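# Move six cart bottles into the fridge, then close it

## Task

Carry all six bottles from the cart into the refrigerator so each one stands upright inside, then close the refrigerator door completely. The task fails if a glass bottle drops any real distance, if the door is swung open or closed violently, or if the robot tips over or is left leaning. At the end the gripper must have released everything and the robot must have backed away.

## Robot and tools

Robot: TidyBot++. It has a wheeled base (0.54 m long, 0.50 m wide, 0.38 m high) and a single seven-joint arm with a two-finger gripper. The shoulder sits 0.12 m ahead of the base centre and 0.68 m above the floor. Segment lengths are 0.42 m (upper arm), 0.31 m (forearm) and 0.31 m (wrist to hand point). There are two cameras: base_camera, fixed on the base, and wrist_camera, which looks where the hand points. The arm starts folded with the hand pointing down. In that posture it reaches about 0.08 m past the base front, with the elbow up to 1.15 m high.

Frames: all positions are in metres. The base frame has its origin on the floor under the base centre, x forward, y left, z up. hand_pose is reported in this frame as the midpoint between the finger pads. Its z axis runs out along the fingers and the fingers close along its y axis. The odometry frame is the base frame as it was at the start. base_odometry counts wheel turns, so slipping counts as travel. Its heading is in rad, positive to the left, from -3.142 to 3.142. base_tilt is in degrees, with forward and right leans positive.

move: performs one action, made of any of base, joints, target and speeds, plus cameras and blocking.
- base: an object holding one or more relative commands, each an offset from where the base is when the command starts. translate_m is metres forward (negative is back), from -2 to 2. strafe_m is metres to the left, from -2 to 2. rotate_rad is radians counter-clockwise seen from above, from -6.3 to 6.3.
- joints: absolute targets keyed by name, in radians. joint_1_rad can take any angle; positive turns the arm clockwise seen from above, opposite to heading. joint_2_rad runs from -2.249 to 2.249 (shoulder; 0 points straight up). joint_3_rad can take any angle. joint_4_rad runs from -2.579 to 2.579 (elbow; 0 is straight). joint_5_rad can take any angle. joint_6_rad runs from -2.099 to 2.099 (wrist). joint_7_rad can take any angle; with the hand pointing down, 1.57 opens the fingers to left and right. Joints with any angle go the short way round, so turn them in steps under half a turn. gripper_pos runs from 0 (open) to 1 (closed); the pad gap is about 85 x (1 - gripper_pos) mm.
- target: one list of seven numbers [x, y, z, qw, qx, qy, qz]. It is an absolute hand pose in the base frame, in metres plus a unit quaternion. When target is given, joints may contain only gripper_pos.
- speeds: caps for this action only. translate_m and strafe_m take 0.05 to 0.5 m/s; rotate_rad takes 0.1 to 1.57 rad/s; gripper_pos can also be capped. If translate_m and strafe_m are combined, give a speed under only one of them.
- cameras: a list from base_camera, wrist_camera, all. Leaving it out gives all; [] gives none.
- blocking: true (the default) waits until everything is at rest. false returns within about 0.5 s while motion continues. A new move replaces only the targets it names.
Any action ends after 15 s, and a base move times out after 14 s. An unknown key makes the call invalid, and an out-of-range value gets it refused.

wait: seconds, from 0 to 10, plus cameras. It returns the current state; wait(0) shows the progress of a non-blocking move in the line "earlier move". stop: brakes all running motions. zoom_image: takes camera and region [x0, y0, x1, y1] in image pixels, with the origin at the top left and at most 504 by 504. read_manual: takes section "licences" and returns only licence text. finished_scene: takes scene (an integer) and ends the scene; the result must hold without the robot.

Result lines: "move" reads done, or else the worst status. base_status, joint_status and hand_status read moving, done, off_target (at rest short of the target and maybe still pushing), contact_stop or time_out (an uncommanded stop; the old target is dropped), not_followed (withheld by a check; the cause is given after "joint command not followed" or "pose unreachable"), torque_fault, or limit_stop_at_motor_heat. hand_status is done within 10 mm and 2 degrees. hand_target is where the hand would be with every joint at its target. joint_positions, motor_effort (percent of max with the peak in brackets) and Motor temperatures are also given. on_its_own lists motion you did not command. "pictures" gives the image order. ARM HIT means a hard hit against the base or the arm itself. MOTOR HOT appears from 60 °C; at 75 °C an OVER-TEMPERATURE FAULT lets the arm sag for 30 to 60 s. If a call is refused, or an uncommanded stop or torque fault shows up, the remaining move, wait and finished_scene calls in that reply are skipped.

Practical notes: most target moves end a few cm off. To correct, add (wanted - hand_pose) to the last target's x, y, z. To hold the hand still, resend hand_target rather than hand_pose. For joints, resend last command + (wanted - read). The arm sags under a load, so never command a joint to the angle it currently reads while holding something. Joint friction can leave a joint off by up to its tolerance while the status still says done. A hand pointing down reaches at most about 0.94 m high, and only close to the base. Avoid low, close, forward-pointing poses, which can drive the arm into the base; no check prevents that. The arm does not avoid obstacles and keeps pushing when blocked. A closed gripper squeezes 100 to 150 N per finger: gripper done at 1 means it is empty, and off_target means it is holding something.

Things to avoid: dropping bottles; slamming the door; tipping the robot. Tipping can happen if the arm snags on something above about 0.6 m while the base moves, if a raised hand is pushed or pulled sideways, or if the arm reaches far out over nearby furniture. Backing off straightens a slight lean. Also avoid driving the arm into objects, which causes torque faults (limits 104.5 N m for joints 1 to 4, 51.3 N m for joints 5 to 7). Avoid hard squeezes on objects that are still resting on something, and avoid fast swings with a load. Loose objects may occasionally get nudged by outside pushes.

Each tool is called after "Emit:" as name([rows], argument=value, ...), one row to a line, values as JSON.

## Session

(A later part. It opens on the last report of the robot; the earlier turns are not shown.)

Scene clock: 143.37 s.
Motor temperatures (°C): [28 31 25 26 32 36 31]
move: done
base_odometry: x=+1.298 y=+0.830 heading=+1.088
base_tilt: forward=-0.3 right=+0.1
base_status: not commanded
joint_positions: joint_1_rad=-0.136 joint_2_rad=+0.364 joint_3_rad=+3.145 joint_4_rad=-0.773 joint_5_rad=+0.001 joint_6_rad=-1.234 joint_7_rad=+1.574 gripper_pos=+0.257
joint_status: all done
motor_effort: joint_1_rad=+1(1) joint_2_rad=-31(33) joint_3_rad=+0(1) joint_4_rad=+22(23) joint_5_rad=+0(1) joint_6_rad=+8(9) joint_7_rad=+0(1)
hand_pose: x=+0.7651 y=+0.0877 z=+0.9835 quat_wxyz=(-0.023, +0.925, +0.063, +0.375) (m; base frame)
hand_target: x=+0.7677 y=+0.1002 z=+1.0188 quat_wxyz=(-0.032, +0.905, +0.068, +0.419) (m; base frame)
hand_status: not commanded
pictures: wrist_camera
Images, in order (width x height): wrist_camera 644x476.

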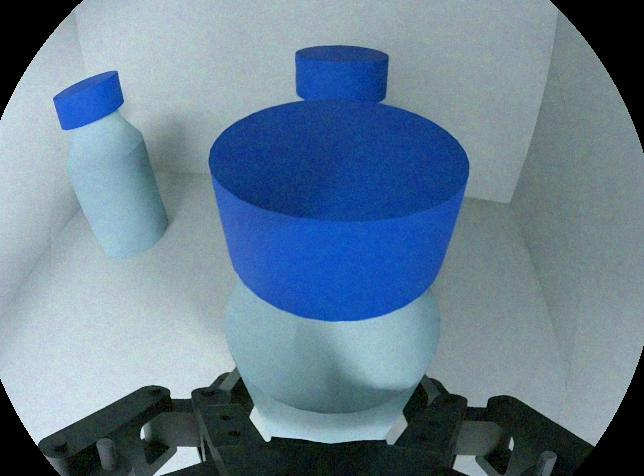

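Emit:
move(joints={"joint_2_rad":0.335,"joint_4_rad":-0.81,"joint_6_rad":-1.14}, cameras=[])

Emit:
move(joints={"joint_2_rad":0.35,"joint_4_rad":-0.85,"joint_6_rad":-1.12}, cameras=["wrist_camera"])

Scene clock: 144.40 s.
Motor temperatures (°C): [28 31 25 26 32 36 31]
move: done
base_odometry: x=+1.298 y=+0.830 heading=+1.088
base_tilt: forward=-0.3 right=+0.1
base_status: not commanded
joint_positions: joint_1_rad=-0.136 joint_2_rad=+0.362 joint_3_rad=+3.145 joint_4_rad=-0.809 joint_5_rad=+0.001 joint_6_rad=-1.197 joint_7_rad=+1.574 gripper_pos=+0.257
joint_status: all done
motor_effort: joint_1_rad=+1(1) joint_2_rad=-31(32) joint_3_rad=+0(1) joint_4_rad=+21(22) joint_5_rad=+0(1) joint_6_rad=+8(9) joint_7_rad=+0(1)
hand_pose: x=+0.7692 y=+0.0883 z=+0.9750 quat_wxyz=(-0.023, +0.924, +0.063, +0.376) (m; base frame)
hand_target: x=+0.7711 y=+0.1007 z=+1.0051 quat_wxyz=(-0.032, +0.907, +0.068, +0.414) (m; base frame)
hand_status: not commanded
pictures: none
No camera images: "cameras" was empty.

Scene clock: 145.10 s.
Motor temperatures (°C): [28 31 25 26 32 36 31]
move: done
base_odometry: x=+1.298 y=+0.830 heading=+1.088
base_tilt: forward=-0.3 right=+0.1
base_status: not commanded
joint_positions: joint_1_rad=-0.136 joint_2_rad=+0.353 joint_3_rad=+3.145 joint_4_rad=-0.833 joint_5_rad=+0.001 joint_6_rad=-1.171 joint_7_rad=+1.574 gripper_pos=+0.257
joint_status: all done
motor_effort: joint_1_rad=+1(1) joint_2_rad=-26(31) joint_3_rad=+0(1) joint_4_rad=+19(22) joint_5_rad=+0(1) joint_6_rad=+7(9) joint_7_rad=+0(1)
hand_pose: x=+0.7699 y=+0.0883 z=+0.9744 quat_wxyz=(-0.024, +0.922, +0.063, +0.382) (m; base frame)
hand_target: x=+0.7764 y=+0.1016 z=+0.9790 quat_wxyz=(-0.031, +0.914, +0.069, +0.398) (m; base frame)
hand_status: not commanded
pictures: wrist_camera
Images, in order (width x height): wrist_camera 644x476.

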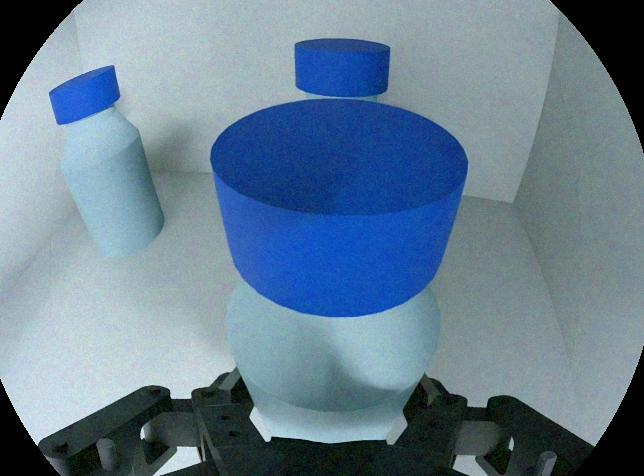

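Emit:
move(joints={"gripper_pos":0.1}, cameras=[])

Emit:
move(base={"translate_m":-0.12,"strafe_m":-0.016}, speeds={"translate_m":0.1}, cameras=["wrist_camera"])

Emit:
move(base={"translate_m":-0.25}, cameras=[])

Scene clock: 146.43 s.
Motor temperatures (°C): [28 31 25 26 32 36 31]
move: done
base_odometry: x=+1.298 y=+0.830 heading=+1.088
base_tilt: forward=-0.3 right=+0.1
base_status: not commanded
joint_positions: joint_1_rad=-0.136 joint_2_rad=+0.353 joint_3_rad=+3.145 joint_4_rad=-0.835 joint_5_rad=+0.001 joint_6_rad=-1.161 joint_7_rad=+1.574 gripper_pos=+0.100
joint_status: all done
motor_effort: joint_1_rad=+0(1) joint_2_rad=-27(31) joint_3_rad=+0(0) joint_4_rad=+18(20) joint_5_rad=+0(1) joint_6_rad=+5(8) joint_7_rad=+1(1)
hand_pose: x=+0.7719 y=+0.0886 z=+0.9758 quat_wxyz=(-0.024, +0.920, +0.063, +0.386) (m; base frame)
hand_target: x=+0.7764 y=+0.1016 z=+0.9790 quat_wxyz=(-0.031, +0.914, +0.069, +0.398) (m; base frame)
hand_status: not commanded
pictures: none
No camera images: "cameras" was empty.

Scene clock: 148.20 s.
Motor temperatures (°C): [28 31 25 26 32 36 31]
move: done
base_odometry: x=+1.257 y=+0.716 heading=+1.088
base_tilt: forward=-0.3 right=+0.1
base_status: done
joint_positions: joint_1_rad=-0.138 joint_2_rad=+0.346 joint_3_rad=+3.145 joint_4_rad=-0.835 joint_5_rad=+0.001 joint_6_rad=-1.159 joint_7_rad=+1.574 gripper_pos=+0.100
joint_status: not commanded
motor_effort: joint_1_rad=+0(2) joint_2_rad=-28(32) joint_3_rad=+0(1) joint_4_rad=+18(19) joint_5_rad=+0(1) joint_6_rad=+6(7) joint_7_rad=+0(1)
hand_pose: x=+0.7700 y=+0.0899 z=+0.9803 quat_wxyz=(-0.025, +0.919, +0.064, +0.389) (m; base frame)
hand_target: x=+0.7764 y=+0.1016 z=+0.9790 quat_wxyz=(-0.031, +0.914, +0.069, +0.398) (m; base frame)
hand_status: not commanded
pictures: wrist_camera
Images, in order (width x height): wrist_camera 644x476.

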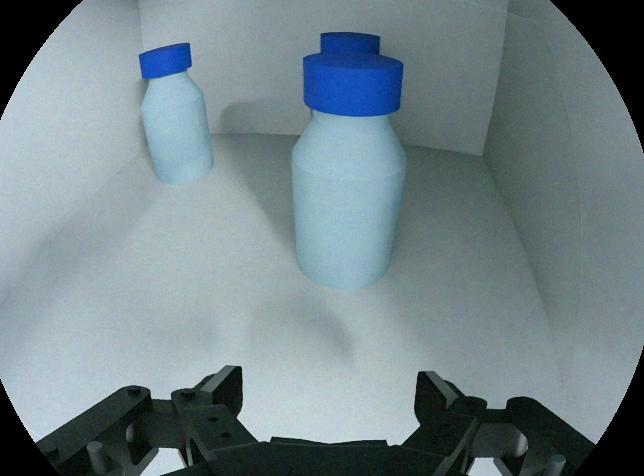

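Scene clock: 149.93 s.
Motor temperatures (°C): [28 31 25 26 32 36 31]
move: done
base_odometry: x=+1.141 y=+0.495 heading=+1.089
base_tilt: forward=-0.3 right=+0.1
base_status: done
joint_positions: joint_1_rad=-0.139 joint_2_rad=+0.336 joint_3_rad=+3.145 joint_4_rad=-0.835 joint_5_rad=+0.001 joint_6_rad=-1.159 joint_7_rad=+1.574 gripper_pos=+0.100
joint_status: not commanded
motor_effort: joint_1_rad=+0(2) joint_2_rad=-27(32) joint_3_rad=+0(1) joint_4_rad=+18(19) joint_5_rad=+0(1) joint_6_rad=+6(7) joint_7_rad=+0(1)
hand_pose: x=+0.7671 y=+0.0899 z=+0.9868 quat_wxyz=(-0.025, +0.917, +0.064, +0.394) (m; base frame)
hand_target: x=+0.7764 y=+0.1016 z=+0.9790 quat_wxyz=(-0.031, +0.914, +0.069, +0.398) (m; base frame)
hand_status: not commanded
pictures: none
No camera images: "cameras" was empty.

Emit:
move(base={"translate_m":-1.138,"strafe_m":0.398,"rotate_rad":-1.548}, joints={"joint_1_rad":0.0,"joint_2_rad":-0.112,"joint_4_rad":-1.5,"joint_6_rad":-0.9,"gripper_pos":0.12}, cameras=["wrist_camera"])

Scene clock: 157.87 s.
Motor temperatures (°C): [28 31 25 26 32 36 31]
move: done
base_odometry: x=+0.260 y=-0.329 heading=-0.460
base_tilt: forward=-0.3 right=+0.1
base_status: done
joint_positions: joint_1_rad=+0.000 joint_2_rad=-0.108 joint_3_rad=+3.143 joint_4_rad=-1.481 joint_5_rad=+0.001 joint_6_rad=-0.944 joint_7_rad=+1.574 gripper_pos=+0.120
joint_status: all done
motor_effort: joint_1_rad=+0(3) joint_2_rad=-14(32) joint_3_rad=+0(3) joint_4_rad=+19(20) joint_5_rad=+0(2) joint_6_rad=+6(7) joint_7_rad=+0(1)
hand_pose: x=+0.6105 y=+0.0003 z=+0.9507 quat_wxyz=(+0.001, +0.916, +0.001, +0.401) (m; base frame)
hand_target: x=+0.6157 y=+0.0022 z=+0.9525 quat_wxyz=(+0.000, +0.910, +0.000, +0.414) (m; base frame)
hand_status: not commanded
pictures: wrist_camera
Images, in order (width x height): wrist_camera 644x476.

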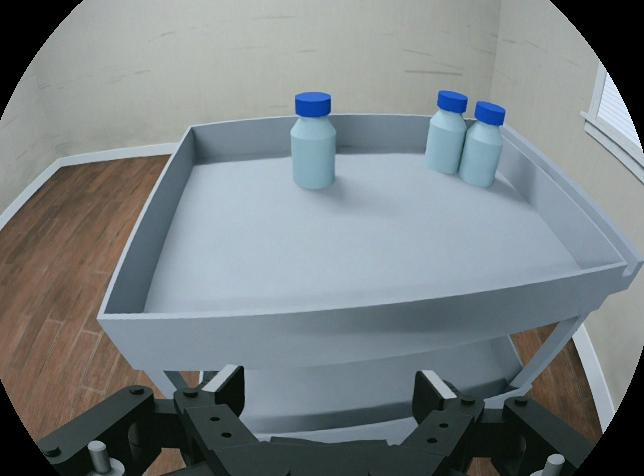

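Emit:
move(base={"translate_m":0.265,"strafe_m":0.018}, joints={"joint_2_rad":-0.112,"joint_4_rad":-1.647,"joint_6_rad":-0.734})

Scene clock: 160.17 s.
Motor temperatures (°C): [28 31 25 26 32 36 31]
move: done
base_odometry: x=+0.506 y=-0.431 heading=-0.461
base_tilt: forward=-0.3 right=+0.1
base_status: done
joint_positions: joint_1_rad=+0.000 joint_2_rad=-0.114 joint_3_rad=+3.143 joint_4_rad=-1.632 joint_5_rad=+0.001 joint_6_rad=-0.777 joint_7_rad=+1.574 gripper_pos=+0.120
joint_status: all done
motor_effort: joint_1_rad=+1(1) joint_2_rad=-12(17) joint_3_rad=+1(1) joint_4_rad=+20(21) joint_5_rad=-1(1) joint_6_rad=+6(8) joint_7_rad=+0(1)
hand_pose: x=+0.6182 y=+0.0003 z=+0.9101 quat_wxyz=(+0.001, +0.912, +0.001, +0.411) (m; base frame)
hand_target: x=+0.6246 y=+0.0022 z=+0.9111 quat_wxyz=(+0.000, +0.906, +0.000, +0.423) (m; base frame)
hand_status: not commanded
pictures: base_camera, wrist_camera
Images, in order (width x height): base_camera 644x364, wrist_camera 644x476.

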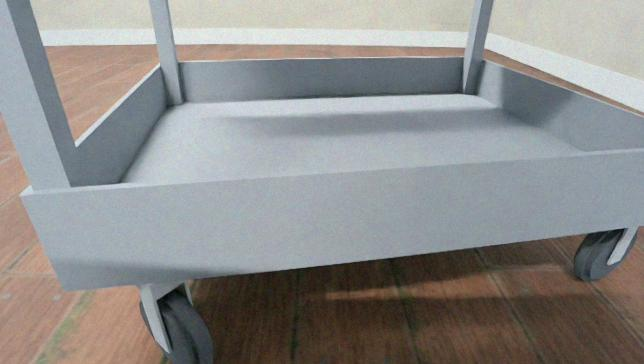

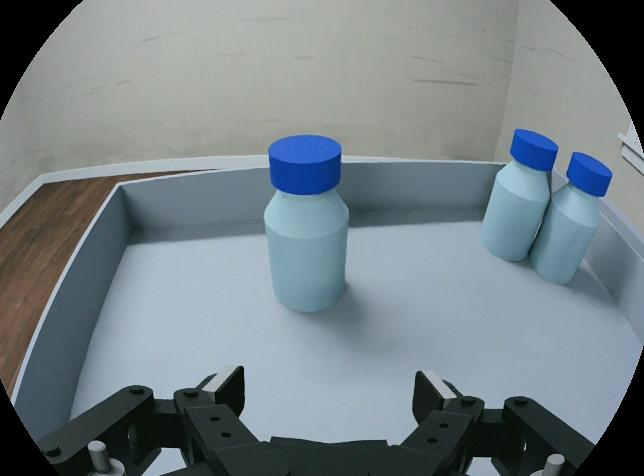

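Emit:
move(base={"translate_m":0.076,"strafe_m":0.017}, speeds={"translate_m":0.2}, joints={"joint_2_rad":0.03,"joint_4_rad":-1.62,"joint_6_rad":-0.66})

Scene clock: 162.07 s.
Motor temperatures (°C): [28 31 25 26 32 36 31]
move: done
base_odometry: x=+0.581 y=-0.450 heading=-0.461
base_tilt: forward=-0.3 right=+0.1
base_status: done
joint_positions: joint_1_rad=+0.000 joint_2_rad=+0.027 joint_3_rad=+3.143 joint_4_rad=-1.632 joint_5_rad=+0.001 joint_6_rad=-0.704 joint_7_rad=+1.574 gripper_pos=+0.120
joint_status: all done
motor_effort: joint_1_rad=+2(2) joint_2_rad=-18(23) joint_3_rad=+0(1) joint_4_rad=+19(21) joint_5_rad=+0(1) joint_6_rad=+5(7) joint_7_rad=+0(1)
hand_pose: x=+0.6621 y=+0.0002 z=+0.8532 quat_wxyz=(+0.001, +0.925, +0.001, +0.380) (m; base frame)
hand_target: x=+0.6750 y=+0.0022 z=+0.8678 quat_wxyz=(-0.001, +0.915, +0.000, +0.404) (m; base frame)
hand_status: not commanded
pictures: base_camera, wrist_camera
Images, in order (width x height): base_camera 644x364, wrist_camera 644x476.

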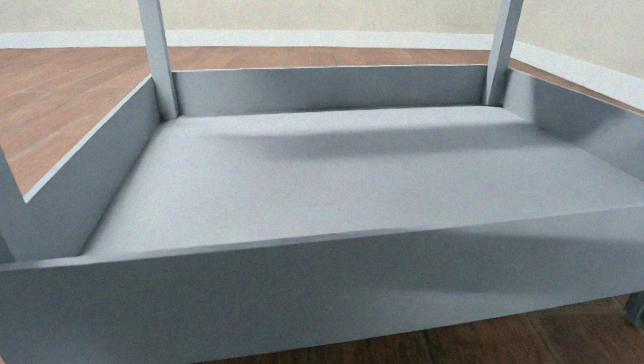

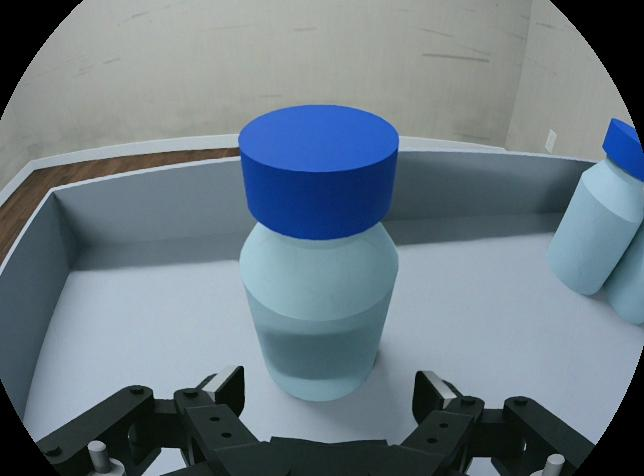

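Emit:
move(base={"translate_m":0.008,"strafe_m":0.003}, speeds={"translate_m":0.1}, joints={"joint_2_rad":0.15,"joint_4_rad":-1.55,"joint_6_rad":-0.615}, cameras=["wrist_camera"])

Emit:
move(joints={"gripper_pos":0.4}, cameras=[])

Scene clock: 163.90 s.
Motor temperatures (°C): [28 31 25 26 32 36 31]
move: done
base_odometry: x=+0.590 y=-0.451 heading=-0.461
base_tilt: forward=-0.3 right=+0.1
base_status: done
joint_positions: joint_1_rad=+0.000 joint_2_rad=+0.130 joint_3_rad=+3.143 joint_4_rad=-1.579 joint_5_rad=+0.001 joint_6_rad=-0.660 joint_7_rad=+1.574 gripper_pos=+0.120
joint_status: all done
motor_effort: joint_1_rad=+1(4) joint_2_rad=-21(24) joint_3_rad=+0(3) joint_4_rad=+19(20) joint_5_rad=+0(2) joint_6_rad=+5(7) joint_7_rad=+0(1)
hand_pose: x=+0.7022 y=+0.0007 z=+0.8325 quat_wxyz=(+0.001, +0.926, +0.001, +0.376) (m; base frame)
hand_target: x=+0.7226 y=+0.0023 z=+0.8465 quat_wxyz=(-0.001, +0.916, +0.000, +0.402) (m; base frame)
hand_status: not commanded
pictures: wrist_camera
Images, in order (width x height): wrist_camera 644x476.

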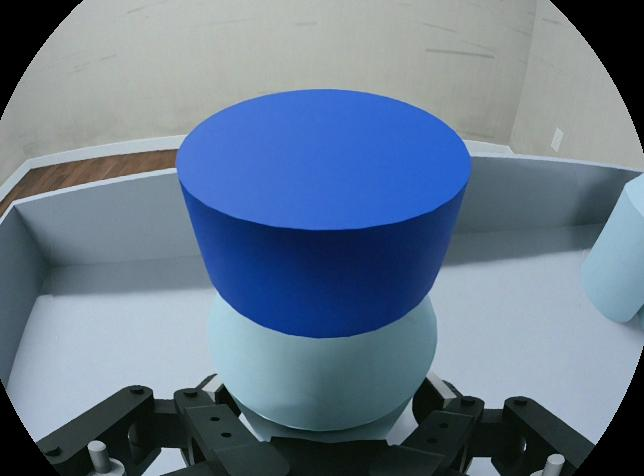

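Scene clock: 164.57 s.
Motor temperatures (°C): [28 31 25 26 32 36 31]
move: off_target
base_odometry: x=+0.590 y=-0.451 heading=-0.461
base_tilt: forward=-0.3 right=+0.1
base_status: not commanded
joint_positions: joint_1_rad=-0.003 joint_2_rad=+0.130 joint_3_rad=+3.142 joint_4_rad=-1.576 joint_5_rad=+0.001 joint_6_rad=-0.660 joint_7_rad=+1.574 gripper_pos=+0.247
joint_status: gripper_pos off_target (ended at +0.247, target +0.400)
motor_effort: joint_1_rad=+1(4) joint_2_rad=-20(21) joint_3_rad=+1(3) joint_4_rad=+19(20) joint_5_rad=+0(2) joint_6_rad=+7(7) joint_7_rad=+0(1)
hand_pose: x=+0.7030 y=+0.0026 z=+0.8340 quat_wxyz=(+0.000, +0.926, +0.003, +0.378) (m; base frame)
hand_target: x=+0.7226 y=+0.0023 z=+0.8465 quat_wxyz=(-0.001, +0.916, +0.000, +0.402) (m; base frame)
hand_status: not commanded
pictures: none
No camera images: "cameras" was empty.

Emit:
move(joints={"joint_2_rad":0.08,"joint_4_rad":-1.30,"joint_6_rad":-0.94,"gripper_pos":0.5}, cameras=[])

Emit:
move(joints={"joint_2_rad":0.0,"joint_4_rad":-1.10,"joint_6_rad":-1.22}, cameras=["wrist_camera"])

Emit:
move(base={"translate_m":-0.45}, speeds={"translate_m":0.35}, cameras=["wrist_camera"])

Scene clock: 166.63 s.
Motor temperatures (°C): [28 31 25 26 32 36 31]
move: off_target
base_odometry: x=+0.590 y=-0.451 heading=-0.461
base_tilt: forward=-0.3 right=+0.1
base_status: not commanded
joint_positions: joint_1_rad=-0.003 joint_2_rad=+0.107 joint_3_rad=+3.142 joint_4_rad=-1.353 joint_5_rad=+0.001 joint_6_rad=-0.898 joint_7_rad=+1.574 gripper_pos=+0.247
joint_status: gripper_pos off_target (ended at +0.247, target +0.500); the others done
motor_effort: joint_1_rad=+0(2) joint_2_rad=-26(28) joint_3_rad=+1(1) joint_4_rad=+24(26) joint_5_rad=+0(1) joint_6_rad=+9(10) joint_7_rad=+0(1)
hand_pose: x=+0.6962 y=+0.0026 z=+0.9143 quat_wxyz=(+0.001, +0.924, +0.003, +0.382) (m; base frame)
hand_target: x=+0.6892 y=+0.0022 z=+0.9488 quat_wxyz=(-0.001, +0.917, +0.000, +0.399) (m; base frame)
hand_status: not commanded
pictures: none
No camera images: "cameras" was empty.

Scene clock: 168.17 s.
Motor temperatures (°C): [28 31 25 26 32 36 31]
move: done
base_odometry: x=+0.590 y=-0.451 heading=-0.461
base_tilt: forward=-0.3 right=+0.1
base_status: not commanded
joint_positions: joint_1_rad=-0.003 joint_2_rad=+0.018 joint_3_rad=+3.142 joint_4_rad=-1.148 joint_5_rad=+0.001 joint_6_rad=-1.178 joint_7_rad=+1.574 gripper_pos=+0.247
joint_status: all done
motor_effort: joint_1_rad=+0(1) joint_2_rad=-20(27) joint_3_rad=+0(1) joint_4_rad=+23(25) joint_5_rad=+0(1) joint_6_rad=+9(9) joint_7_rad=+0(1)
hand_pose: x=+0.6383 y=+0.0024 z=+1.0087 quat_wxyz=(+0.001, +0.922, +0.003, +0.388) (m; base frame)
hand_target: x=+0.6271 y=+0.0022 z=+1.0331 quat_wxyz=(+0.000, +0.917, +0.000, +0.399) (m; base frame)
hand_status: not commanded
pictures: wrist_camera
Images, in order (width x height): wrist_camera 644x476.

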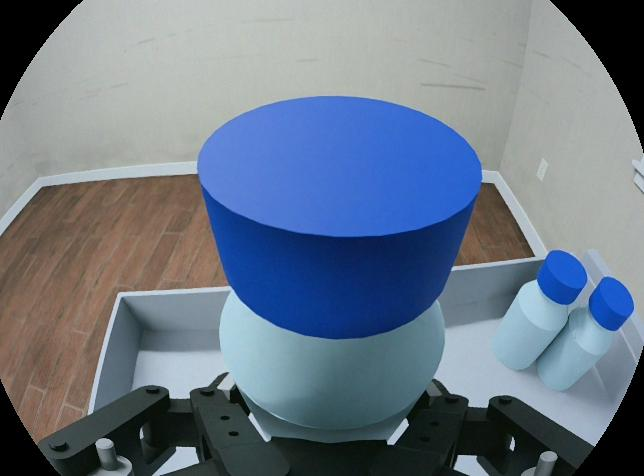

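Scene clock: 170.50 s.
Motor temperatures (°C): [28 31 25 26 32 36 31]
move: done
base_odometry: x=+0.187 y=-0.250 heading=-0.462
base_tilt: forward=-0.3 right=+0.1
base_status: done
joint_positions: joint_1_rad=-0.002 joint_2_rad=+0.016 joint_3_rad=+3.142 joint_4_rad=-1.148 joint_5_rad=+0.001 joint_6_rad=-1.185 joint_7_rad=+1.574 gripper_pos=+0.247
joint_status: not commanded
motor_effort: joint_1_rad=+0(3) joint_2_rad=-20(26) joint_3_rad=+0(3) joint_4_rad=+23(23) joint_5_rad=+0(2) joint_6_rad=+9(10) joint_7_rad=+0(1)
hand_pose: x=+0.6361 y=+0.0022 z=+1.0083 quat_wxyz=(+0.001, +0.922, +0.002, +0.386) (m; base frame)
hand_target: x=+0.6271 y=+0.0022 z=+1.0331 quat_wxyz=(+0.000, +0.917, +0.000, +0.399) (m; base frame)
hand_status: not commanded
pictures: wrist_camera
Images, in order (width x height): wrist_camera 644x476.

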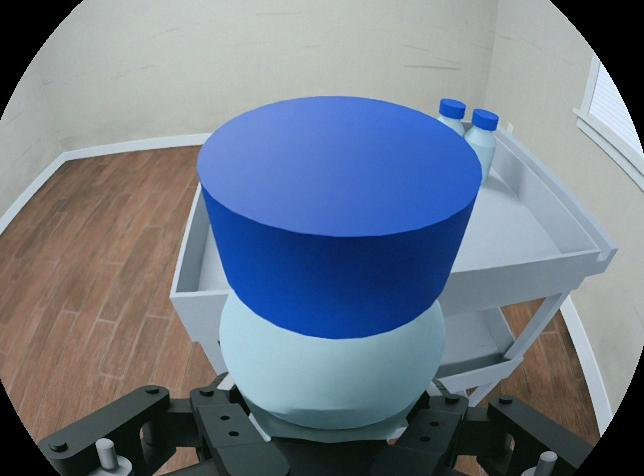

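Emit:
move(base={"translate_m":0.484,"strafe_m":1.127,"rotate_rad":1.549}, speeds={"strafe_m":0.42,"rotate_rad":0.65}, cameras=["base_camera"])

Scene clock: 174.80 s.
Motor temperatures (°C): [28 31 25 26 32 36 31]
move: done
base_odometry: x=+1.122 y=+0.543 heading=+1.089
base_tilt: forward=-0.3 right=+0.1
base_status: done
joint_positions: joint_1_rad=+0.001 joint_2_rad=+0.019 joint_3_rad=+3.145 joint_4_rad=-1.148 joint_5_rad=+0.001 joint_6_rad=-1.185 joint_7_rad=+1.574 gripper_pos=+0.247
joint_status: not commanded
motor_effort: joint_1_rad=+1(5) joint_2_rad=-20(24) joint_3_rad=+0(5) joint_4_rad=+22(23) joint_5_rad=+0(4) joint_6_rad=+9(10) joint_7_rad=+0(1)
hand_pose: x=+0.6372 y=-0.0013 z=+1.0065 quat_wxyz=(+0.002, +0.923, -0.001, +0.384) (m; base frame)
hand_target: x=+0.6271 y=+0.0022 z=+1.0331 quat_wxyz=(+0.000, +0.917, +0.000, +0.399) (m; base frame)
hand_status: not commanded
pictures: base_camera
Images, in order (width x height): base_camera 644x364.

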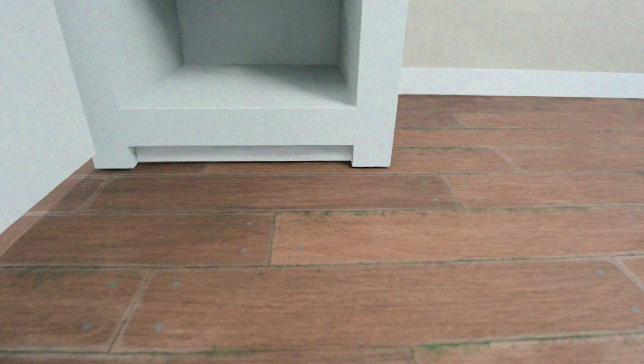

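Emit:
move(base={"translate_m":0.373}, speeds={"translate_m":0.2}, joints={"joint_1_rad":-0.368,"joint_2_rad":0.36,"joint_4_rad":-0.54,"joint_6_rad":-1.42}, cameras=["wrist_camera"])

Emit:
move(joints={"joint_2_rad":0.335,"joint_4_rad":-0.77,"joint_6_rad":-1.17}, cameras=["wrist_camera"])

Scene clock: 177.93 s.
Motor temperatures (°C): [28 31 25 26 32 36 31]
move: done
base_odometry: x=+1.296 y=+0.874 heading=+1.088
base_tilt: forward=-0.3 right=+0.1
base_status: done
joint_positions: joint_1_rad=-0.358 joint_2_rad=+0.369 joint_3_rad=+3.145 joint_4_rad=-0.595 joint_5_rad=+0.001 joint_6_rad=-1.381 joint_7_rad=+1.574 gripper_pos=+0.247
joint_status: all done
motor_effort: joint_1_rad=+1(2) joint_2_rad=-31(34) joint_3_rad=+0(2) joint_4_rad=+21(25) joint_5_rad=+0(2) joint_6_rad=+9(11) joint_7_rad=+0(1)
hand_pose: x=+0.7117 y=+0.2209 z=+1.0361 quat_wxyz=(-0.067, +0.907, +0.164, +0.382) (m; base frame)
hand_target: x=+0.6990 y=+0.2258 z=+1.0590 quat_wxyz=(-0.074, +0.901, +0.168, +0.392) (m; base frame)
hand_status: not commanded
pictures: wrist_camera
Images, in order (width x height): wrist_camera 644x476.

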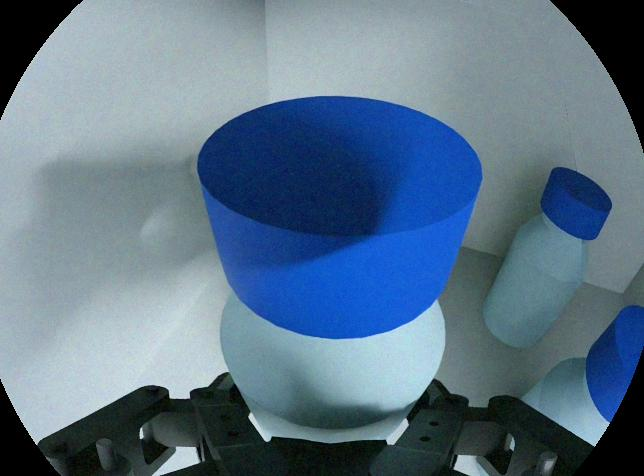

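Scene clock: 179.20 s.
Motor temperatures (°C): [28 31 25 26 32 36 31]
move: done
base_odometry: x=+1.296 y=+0.874 heading=+1.088
base_tilt: forward=-0.3 right=+0.1
base_status: not commanded
joint_positions: joint_1_rad=-0.358 joint_2_rad=+0.369 joint_3_rad=+3.145 joint_4_rad=-0.779 joint_5_rad=+0.001 joint_6_rad=-1.238 joint_7_rad=+1.574 gripper_pos=+0.247
joint_status: all done
motor_effort: joint_1_rad=+0(2) joint_2_rad=-33(35) joint_3_rad=-1(1) joint_4_rad=+22(23) joint_5_rad=+0(1) joint_6_rad=+8(10) joint_7_rad=+1(1)
hand_pose: x=+0.7299 y=+0.2276 z=+0.9770 quat_wxyz=(-0.063, +0.914, +0.166, +0.364) (m; base frame)
hand_target: x=+0.7307 y=+0.2382 z=+1.0188 quat_wxyz=(-0.078, +0.892, +0.166, +0.413) (m; base frame)
hand_status: not commanded
pictures: wrist_camera
Images, in order (width x height): wrist_camera 644x476.

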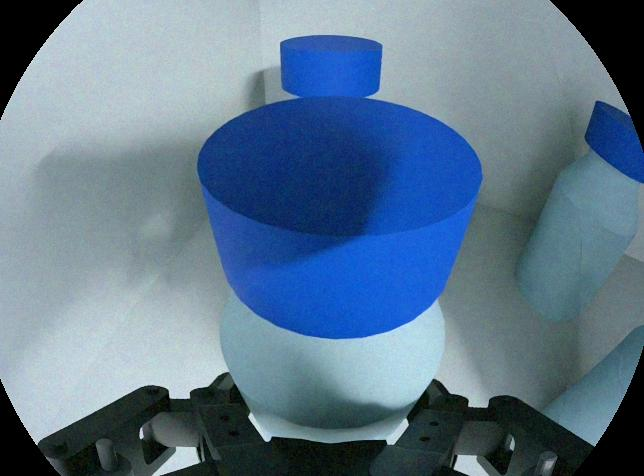

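Emit:
move(joints={"joint_2_rad":0.335,"joint_4_rad":-0.81,"joint_6_rad":-1.14}, cameras=[])

Emit:
move(joints={"joint_2_rad":0.35,"joint_4_rad":-0.85,"joint_6_rad":-1.12}, cameras=["wrist_camera"])

Scene clock: 180.20 s.
Motor temperatures (°C): [28 31 25 26 32 36 31]
move: done
base_odometry: x=+1.296 y=+0.874 heading=+1.088
base_tilt: forward=-0.3 right=+0.1
base_status: not commanded
joint_positions: joint_1_rad=-0.358 joint_2_rad=+0.364 joint_3_rad=+3.145 joint_4_rad=-0.809 joint_5_rad=+0.001 joint_6_rad=-1.200 joint_7_rad=+1.574 gripper_pos=+0.247
joint_status: all done
motor_effort: joint_1_rad=+0(1) joint_2_rad=-31(34) joint_3_rad=+0(1) joint_4_rad=+22(23) joint_5_rad=+0(1) joint_6_rad=+8(9) joint_7_rad=+1(1)
hand_pose: x=+0.7337 y=+0.2290 z=+0.9728 quat_wxyz=(-0.064, +0.912, +0.165, +0.369) (m; base frame)
hand_target: x=+0.7339 y=+0.2394 z=+1.0051 quat_wxyz=(-0.077, +0.894, +0.167, +0.408) (m; base frame)
hand_status: not commanded
pictures: none
No camera images: "cameras" was empty.

Scene clock: 180.87 s.
Motor temperatures (°C): [28 31 25 26 32 36 31]
move: done
base_odometry: x=+1.296 y=+0.874 heading=+1.088
base_tilt: forward=-0.3 right=+0.1
base_status: not commanded
joint_positions: joint_1_rad=-0.358 joint_2_rad=+0.354 joint_3_rad=+3.145 joint_4_rad=-0.834 joint_5_rad=+0.001 joint_6_rad=-1.175 joint_7_rad=+1.574 gripper_pos=+0.247
joint_status: all done
motor_effort: joint_1_rad=+0(1) joint_2_rad=-27(31) joint_3_rad=+0(1) joint_4_rad=+19(22) joint_5_rad=+0(1) joint_6_rad=+7(9) joint_7_rad=+0(1)
hand_pose: x=+0.7337 y=+0.2290 z=+0.9725 quat_wxyz=(-0.065, +0.910, +0.165, +0.374) (m; base frame)
hand_target: x=+0.7389 y=+0.2413 z=+0.9790 quat_wxyz=(-0.074, +0.901, +0.168, +0.392) (m; base frame)
hand_status: not commanded
pictures: wrist_camera
Images, in order (width x height): wrist_camera 644x476.

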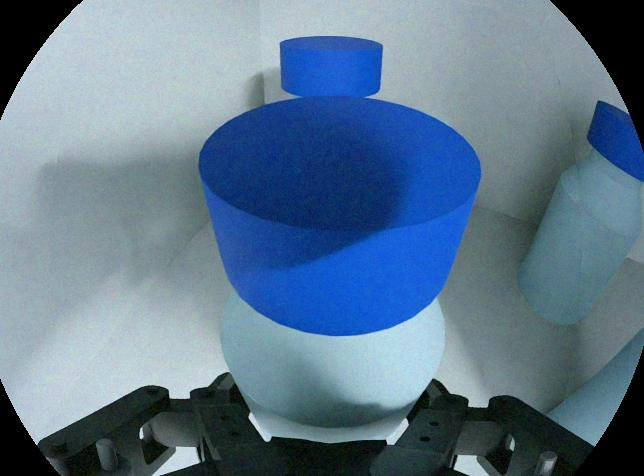

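Emit:
move(joints={"gripper_pos":0.1}, cameras=[])

Emit:
move(base={"translate_m":-0.112,"strafe_m":-0.04}, speeds={"translate_m":0.1}, cameras=["wrist_camera"])

Emit:
move(base={"translate_m":-0.28}, cameras=[])

Scene clock: 182.30 s.
Motor temperatures (°C): [28 31 25 26 32 36 31]
move: done
base_odometry: x=+1.296 y=+0.874 heading=+1.088
base_tilt: forward=-0.3 right=+0.1
base_status: not commanded
joint_positions: joint_1_rad=-0.358 joint_2_rad=+0.353 joint_3_rad=+3.145 joint_4_rad=-0.836 joint_5_rad=+0.001 joint_6_rad=-1.162 joint_7_rad=+1.574 gripper_pos=+0.100
joint_status: all done
motor_effort: joint_1_rad=+0(1) joint_2_rad=-27(31) joint_3_rad=+0(1) joint_4_rad=+18(20) joint_5_rad=-1(1) joint_6_rad=+6(8) joint_7_rad=+0(1)
hand_pose: x=+0.7361 y=+0.2298 z=+0.9749 quat_wxyz=(-0.066, +0.908, +0.164, +0.380) (m; base frame)
hand_target: x=+0.7389 y=+0.2413 z=+0.9790 quat_wxyz=(-0.074, +0.901, +0.168, +0.392) (m; base frame)
hand_status: not commanded
pictures: none
No camera images: "cameras" was empty.

Scene clock: 184.00 s.
Motor temperatures (°C): [28 31 25 26 32 36 31]
move: done
base_odometry: x=+1.279 y=+0.756 heading=+1.088
base_tilt: forward=-0.3 right=+0.1
base_status: done
joint_positions: joint_1_rad=-0.358 joint_2_rad=+0.347 joint_3_rad=+3.145 joint_4_rad=-0.836 joint_5_rad=+0.001 joint_6_rad=-1.160 joint_7_rad=+1.574 gripper_pos=+0.100
joint_status: not commanded
motor_effort: joint_1_rad=+1(3) joint_2_rad=-28(31) joint_3_rad=+0(2) joint_4_rad=+18(19) joint_5_rad=+0(1) joint_6_rad=+5(7) joint_7_rad=+0(1)
hand_pose: x=+0.7345 y=+0.2297 z=+0.9792 quat_wxyz=(-0.067, +0.907, +0.165, +0.383) (m; base frame)
hand_target: x=+0.7389 y=+0.2413 z=+0.9790 quat_wxyz=(-0.074, +0.901, +0.168, +0.392) (m; base frame)
hand_status: not commanded
pictures: wrist_camera
Images, in order (width x height): wrist_camera 644x476.

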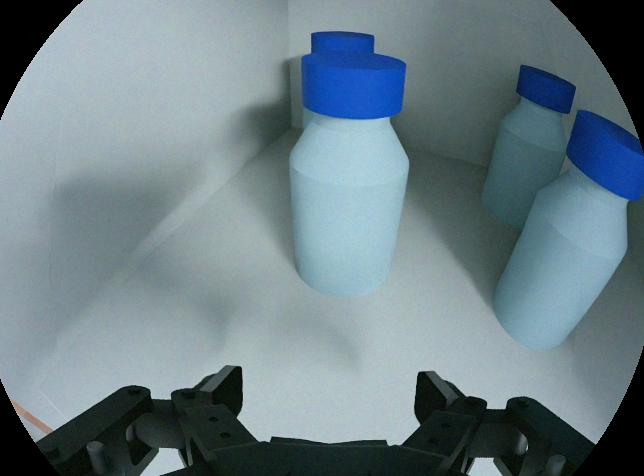

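Scene clock: 185.77 s.
Motor temperatures (°C): [28 31 25 26 32 36 31]
move: done
base_odometry: x=+1.149 y=+0.508 heading=+1.089
base_tilt: forward=-0.3 right=+0.1
base_status: done
joint_positions: joint_1_rad=-0.361 joint_2_rad=+0.338 joint_3_rad=+3.145 joint_4_rad=-0.837 joint_5_rad=+0.001 joint_6_rad=-1.159 joint_7_rad=+1.574 gripper_pos=+0.100
joint_status: not commanded
motor_effort: joint_1_rad=+1(2) joint_2_rad=-26(31) joint_3_rad=+0(1) joint_4_rad=+18(19) joint_5_rad=+0(1) joint_6_rad=+5(7) joint_7_rad=+0(1)
hand_pose: x=+0.7316 y=+0.2305 z=+0.9850 quat_wxyz=(-0.068, +0.905, +0.165, +0.387) (m; base frame)
hand_target: x=+0.7389 y=+0.2413 z=+0.9790 quat_wxyz=(-0.074, +0.901, +0.168, +0.392) (m; base frame)
hand_status: not commanded
pictures: none
No camera images: "cameras" was empty.

Emit:
move(base={"translate_m":-1.6,"strafe_m":0.347,"rotate_rad":-1.039}, joints={"joint_1_rad":0.0,"joint_2_rad":-0.1,"joint_4_rad":-1.3,"joint_6_rad":-1.15,"gripper_pos":0.12})

Scene clock: 193.20 s.
Motor temperatures (°C): [28 31 25 26 32 36 31]
move: done
base_odometry: x=+0.100 y=-0.749 heading=+0.049
base_tilt: forward=-0.3 right=+0.1
base_status: done
joint_positions: joint_1_rad=-0.006 joint_2_rad=-0.104 joint_3_rad=+3.146 joint_4_rad=-1.281 joint_5_rad=+0.001 joint_6_rad=-1.158 joint_7_rad=+1.574 gripper_pos=+0.120
joint_status: all done
motor_effort: joint_1_rad=+1(5) joint_2_rad=-13(33) joint_3_rad=+1(3) joint_4_rad=+18(20) joint_5_rad=-1(2) joint_6_rad=+5(7) joint_7_rad=+0(1)
hand_pose: x=+0.5903 y=+0.0018 z=+1.0057 quat_wxyz=(+0.001, +0.920, +0.002, +0.393) (m; base frame)
hand_target: x=+0.5914 y=+0.0022 z=+0.9956 quat_wxyz=(+0.000, +0.923, +0.000, +0.386) (m; base frame)
hand_status: not commanded
pictures: base_camera, wrist_camera
Images, in order (width x height): base_camera 644x364, wrist_camera 644x476.

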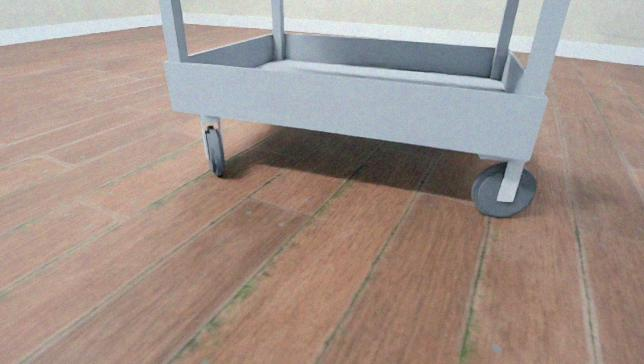

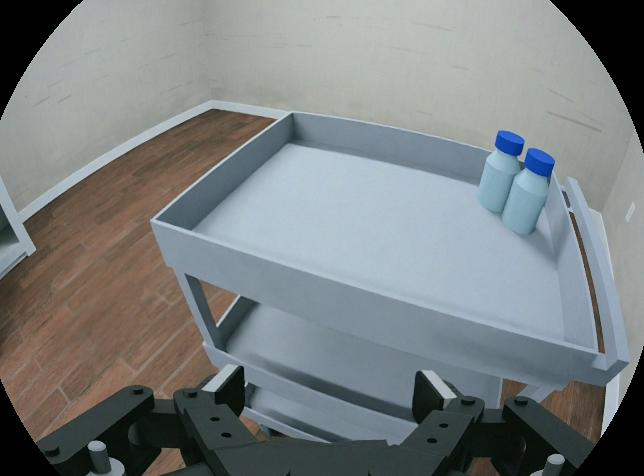

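Emit:
move(base={"translate_m":0.22,"strafe_m":-0.372,"rotate_rad":-0.249}, speeds={"translate_m":0.25}, joints={"joint_1_rad":-0.35})

Scene clock: 197.93 s.
Motor temperatures (°C): [28 31 25 26 32 36 31]
move: done
base_odometry: x=+0.338 y=-1.110 heading=-0.201
base_tilt: forward=-0.3 right=+0.1
base_status: done
joint_positions: joint_1_rad=-0.338 joint_2_rad=-0.105 joint_3_rad=+3.147 joint_4_rad=-1.281 joint_5_rad=+0.001 joint_6_rad=-1.158 joint_7_rad=+1.574 gripper_pos=+0.120
joint_status: all done
motor_effort: joint_1_rad=+1(3) joint_2_rad=-12(15) joint_3_rad=+0(4) joint_4_rad=+18(19) joint_5_rad=+0(2) joint_6_rad=+6(6) joint_7_rad=+1(1)
hand_pose: x=+0.5640 y=+0.1548 z=+1.0058 quat_wxyz=(-0.064, +0.907, +0.154, +0.387) (m; base frame)
hand_target: x=+0.5621 y=+0.1640 z=+0.9956 quat_wxyz=(-0.068, +0.909, +0.161, +0.380) (m; base frame)
hand_status: not commanded
pictures: base_camera, wrist_camera
Images, in order (width x height): base_camera 644x364, wrist_camera 644x476.

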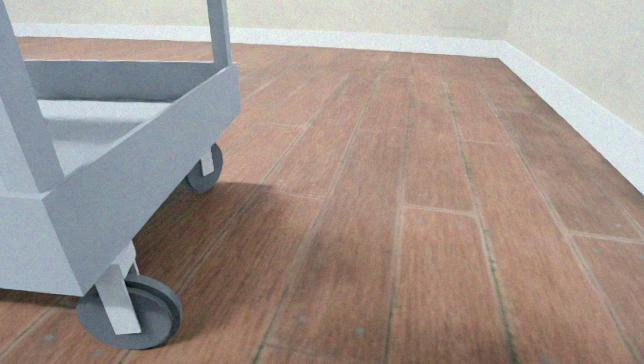

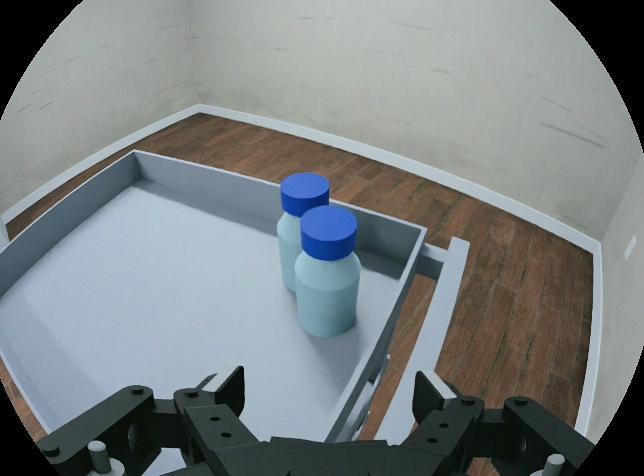

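Emit:
move(joints={"joint_1_rad": -0.35, "joint_2_rad": -0.112, "joint_3_rad": 3.14, "joint_4_rad": -1.647, "joint_5_rad": 0, "joint_6_rad": -0.734, "joint_7_rad": 1.57, "gripper_pos": 0.12}, cameras=["wrist_camera"])

Scene clock: 203.43 s.
Motor temperatures (°C): [28 31 25 26 32 36 31]
move: done
base_odometry: x=+0.338 y=-1.110 heading=-0.201
base_tilt: forward=-0.3 right=+0.1
base_status: not commanded
joint_positions: joint_1_rad=-0.338 joint_2_rad=-0.105 joint_3_rad=+3.147 joint_4_rad=-1.629 joint_5_rad=+0.001 joint_6_rad=-0.781 joint_7_rad=+1.574 gripper_pos=+0.120
joint_status: all done
motor_effort: joint_1_rad=+0(2) joint_2_rad=-14(15) joint_3_rad=+1(2) joint_4_rad=+20(21) joint_5_rad=-1(2) joint_6_rad=+6(7) joint_7_rad=+0(1)
hand_pose: x=+0.5924 y=+0.1647 z=+0.9066 quat_wxyz=(-0.066, +0.901, +0.153, +0.401) (m; base frame)
hand_target: x=+0.5932 y=+0.1754 z=+0.9111 quat_wxyz=(-0.074, +0.892, +0.158, +0.416) (m; base frame)
hand_status: not commanded
pictures: wrist_camera
Images, in order (width x height): wrist_camera 644x476.

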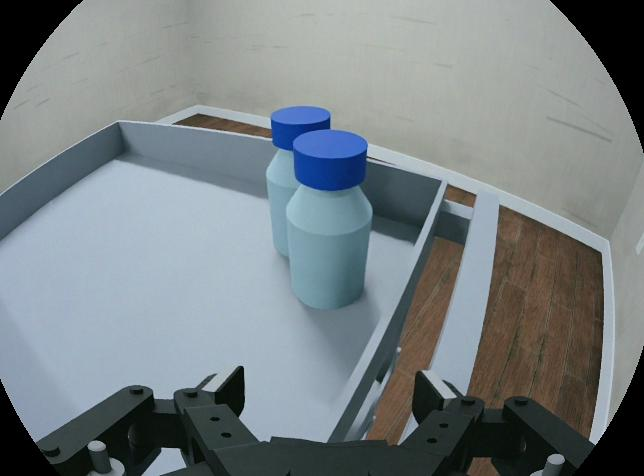

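Emit:
move(base={"translate_m": 0.065, "strafe_m": 0.023}, speeds={"translate_m": 0.1}, cameras=["wrist_camera","base_camera"])

Emit:
move(joints={"joint_2_rad": 0.0, "joint_4_rad": -1.6, "joint_6_rad": -0.66}, cameras=["wrist_camera"])

Scene clock: 209.43 s.
Motor temperatures (°C): [28 31 25 26 32 36 31]
move: done
base_odometry: x=+0.407 y=-1.101 heading=-0.201
base_tilt: forward=-0.3 right=+0.1
base_status: done
joint_positions: joint_1_rad=-0.338 joint_2_rad=-0.112 joint_3_rad=+3.147 joint_4_rad=-1.629 joint_5_rad=+0.001 joint_6_rad=-0.776 joint_7_rad=+1.574 gripper_pos=+0.120
joint_status: not commanded
motor_effort: joint_1_rad=+1(1) joint_2_rad=-13(16) joint_3_rad=+0(1) joint_4_rad=+20(20) joint_5_rad=+0(1) joint_6_rad=+6(7) joint_7_rad=+0(1)
hand_pose: x=+0.5917 y=+0.1646 z=+0.9109 quat_wxyz=(-0.067, +0.898, +0.153, +0.406) (m; base frame)
hand_target: x=+0.5932 y=+0.1754 z=+0.9111 quat_wxyz=(-0.074, +0.892, +0.158, +0.416) (m; base frame)
hand_status: not commanded
pictures: base_camera, wrist_camera
Images, in order (width x height): base_camera 644x364, wrist_camera 644x476.

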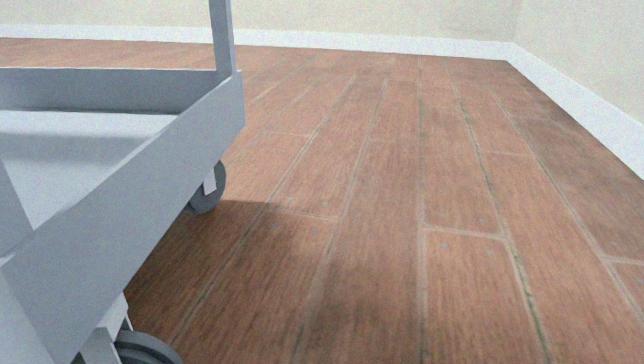

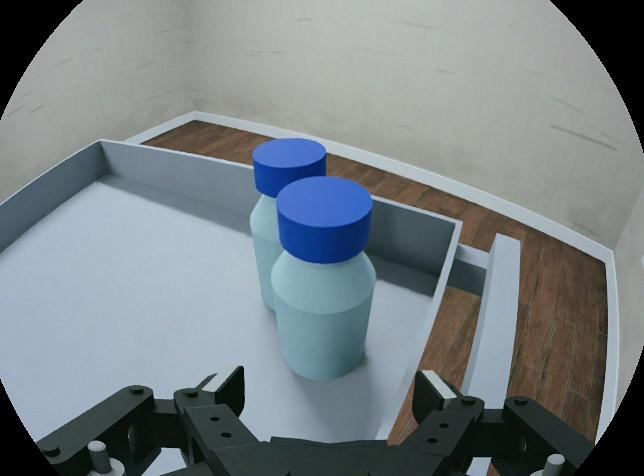

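Scene clock: 210.40 s.
Motor temperatures (°C): [28 31 25 26 32 36 31]
move: done
base_odometry: x=+0.406 y=-1.101 heading=-0.201
base_tilt: forward=-0.3 right=+0.1
base_status: not commanded
joint_positions: joint_1_rad=-0.338 joint_2_rad=-0.017 joint_3_rad=+3.147 joint_4_rad=-1.621 joint_5_rad=+0.001 joint_6_rad=-0.703 joint_7_rad=+1.574 gripper_pos=+0.120
joint_status: all done
motor_effort: joint_1_rad=+0(1) joint_2_rad=-16(19) joint_3_rad=+0(1) joint_4_rad=+20(21) joint_5_rad=+0(1) joint_6_rad=+6(7) joint_7_rad=+1(1)
hand_pose: x=+0.6269 y=+0.1770 z=+0.8827 quat_wxyz=(-0.066, +0.901, +0.153, +0.400) (m; base frame)
hand_target: x=+0.6391 y=+0.1922 z=+0.8954 quat_wxyz=(-0.075, +0.891, +0.158, +0.420) (m; base frame)
hand_status: not commanded
pictures: wrist_camera
Images, in order (width x height): wrist_camera 644x476.

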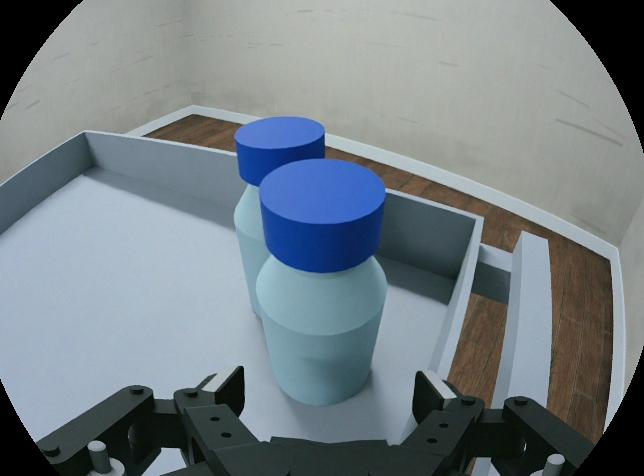

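Emit:
move(joints={"joint_2_rad": 0.06, "joint_4_rad": -1.6, "joint_6_rad": -0.66, "gripper_pos": 0.18}, cameras=["wrist_camera"])

Scene clock: 211.73 s.
Motor temperatures (°C): [28 31 25 26 32 36 31]
move: done
base_odometry: x=+0.406 y=-1.101 heading=-0.201
base_tilt: forward=-0.3 right=+0.1
base_status: not commanded
joint_positions: joint_1_rad=-0.345 joint_2_rad=+0.030 joint_3_rad=+3.147 joint_4_rad=-1.609 joint_5_rad=+0.001 joint_6_rad=-0.688 joint_7_rad=+1.574 gripper_pos=+0.180
joint_status: all done
motor_effort: joint_1_rad=+1(4) joint_2_rad=-18(19) joint_3_rad=+1(3) joint_4_rad=+19(19) joint_5_rad=+0(2) joint_6_rad=+5(6) joint_7_rad=+0(1)
hand_pose: x=+0.6396 y=+0.1853 z=+0.8671 quat_wxyz=(-0.066, +0.905, +0.157, +0.390) (m; base frame)
hand_target: x=+0.6502 y=+0.1963 z=+0.8618 quat_wxyz=(-0.070, +0.903, +0.160, +0.393) (m; base frame)
hand_status: not commanded
pictures: wrist_camera
Images, in order (width x height): wrist_camera 644x476.

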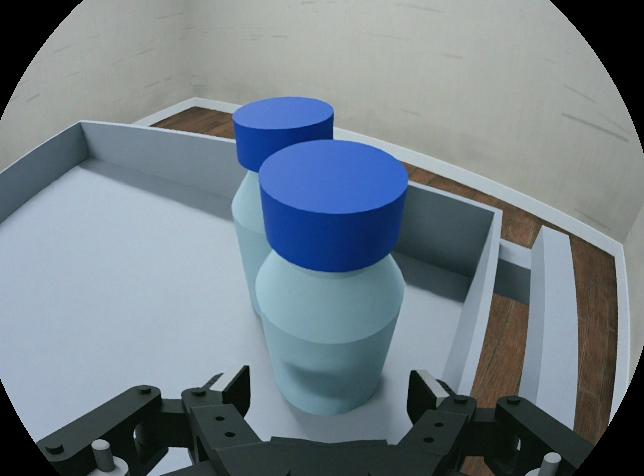

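Emit:
move(joints={"joint_2_rad": 0.13, "joint_4_rad": -1.53, "joint_6_rad": -0.64}, cameras=["wrist_camera"])

Scene clock: 213.00 s.
Motor temperatures (°C): [28 31 25 26 32 36 31]
move: done
base_odometry: x=+0.406 y=-1.101 heading=-0.201
base_tilt: forward=-0.3 right=+0.1
base_status: not commanded
joint_positions: joint_1_rad=-0.345 joint_2_rad=+0.107 joint_3_rad=+3.147 joint_4_rad=-1.555 joint_5_rad=+0.001 joint_6_rad=-0.679 joint_7_rad=+1.574 gripper_pos=+0.180
joint_status: all done
motor_effort: joint_1_rad=+0(2) joint_2_rad=-21(23) joint_3_rad=+0(2) joint_4_rad=+19(20) joint_5_rad=+0(1) joint_6_rad=+5(7) joint_7_rad=+0(1)
hand_pose: x=+0.6670 y=+0.1951 z=+0.8547 quat_wxyz=(-0.065, +0.907, +0.158, +0.384) (m; base frame)
hand_target: x=+0.6816 y=+0.2078 z=+0.8636 quat_wxyz=(-0.072, +0.899, +0.159, +0.402) (m; base frame)
hand_status: not commanded
pictures: wrist_camera
Images, in order (width x height): wrist_camera 644x476.

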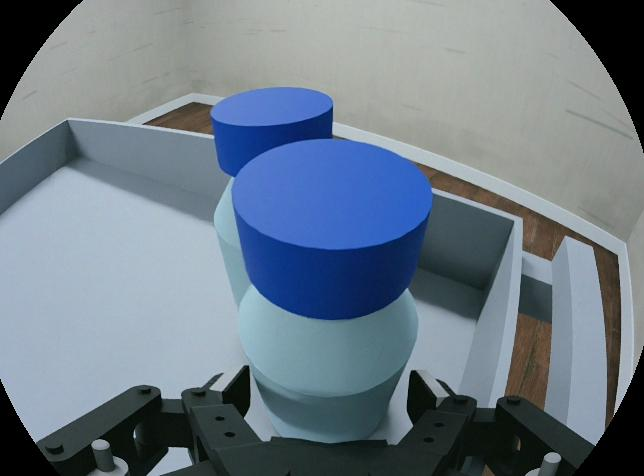

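Emit:
move(joints={"joint_2_rad": 0.17, "joint_4_rad": -1.51, "joint_6_rad": -0.61}, cameras=["wrist_camera"])

Scene clock: 214.00 s.
Motor temperatures (°C): [28 31 25 26 32 36 31]
move: done
base_odometry: x=+0.406 y=-1.101 heading=-0.201
base_tilt: forward=-0.3 right=+0.1
base_status: not commanded
joint_positions: joint_1_rad=-0.345 joint_2_rad=+0.137 joint_3_rad=+3.147 joint_4_rad=-1.533 joint_5_rad=+0.001 joint_6_rad=-0.649 joint_7_rad=+1.574 gripper_pos=+0.180
joint_status: all done
motor_effort: joint_1_rad=+1(2) joint_2_rad=-20(22) joint_3_rad=+1(2) joint_4_rad=+19(20) joint_5_rad=+0(1) joint_6_rad=+5(6) joint_7_rad=+0(1)
hand_pose: x=+0.6828 y=+0.2010 z=+0.8557 quat_wxyz=(-0.066, +0.903, +0.157, +0.394) (m; base frame)
hand_target: x=+0.6986 y=+0.2140 z=+0.8572 quat_wxyz=(-0.073, +0.897, +0.159, +0.407) (m; base frame)
hand_status: not commanded
pictures: wrist_camera
Images, in order (width x height): wrist_camera 644x476.

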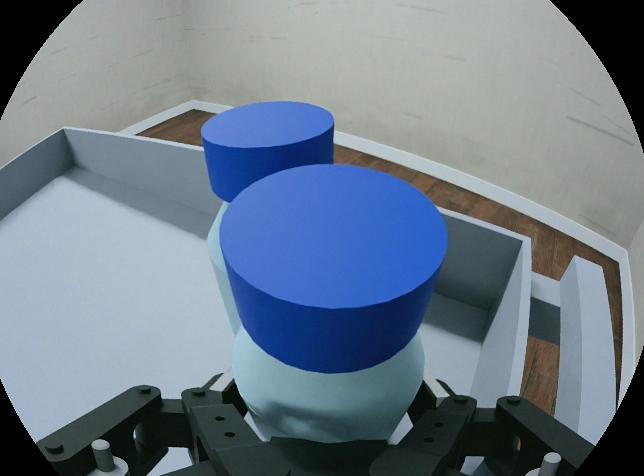

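Emit:
move(joints={"joint_2_rad": 0.215, "joint_4_rad": -1.50, "joint_6_rad": -0.58}, cameras=["wrist_camera"])

Scene clock: 215.17 s.
Motor temperatures (°C): [28 31 25 26 32 36 31]
move: done
base_odometry: x=+0.406 y=-1.101 heading=-0.201
base_tilt: forward=-0.3 right=+0.1
base_status: not commanded
joint_positions: joint_1_rad=-0.346 joint_2_rad=+0.166 joint_3_rad=+3.147 joint_4_rad=-1.516 joint_5_rad=+0.001 joint_6_rad=-0.618 joint_7_rad=+1.574 gripper_pos=+0.180
joint_status: all done
motor_effort: joint_1_rad=+1(2) joint_2_rad=-19(21) joint_3_rad=+1(1) joint_4_rad=+19(20) joint_5_rad=+0(1) joint_6_rad=+7(7) joint_7_rad=+0(1)
hand_pose: x=+0.6974 y=+0.2063 z=+0.8541 quat_wxyz=(-0.068, +0.899, +0.157, +0.403) (m; base frame)
hand_target: x=+0.7138 y=+0.2196 z=+0.8415 quat_wxyz=(-0.072, +0.898, +0.159, +0.404) (m; base frame)
hand_status: not commanded
pictures: wrist_camera
Images, in order (width x height): wrist_camera 644x476.

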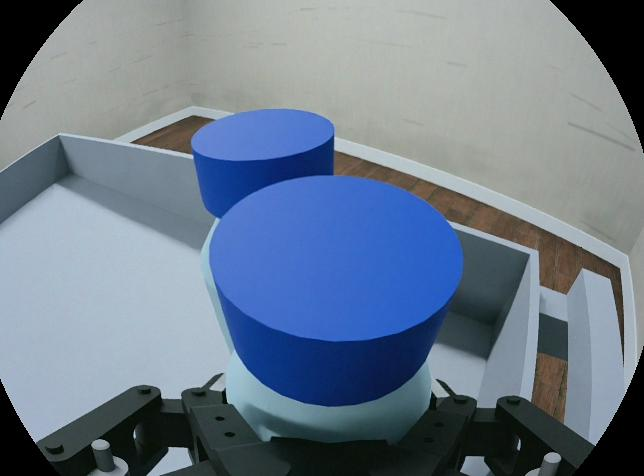

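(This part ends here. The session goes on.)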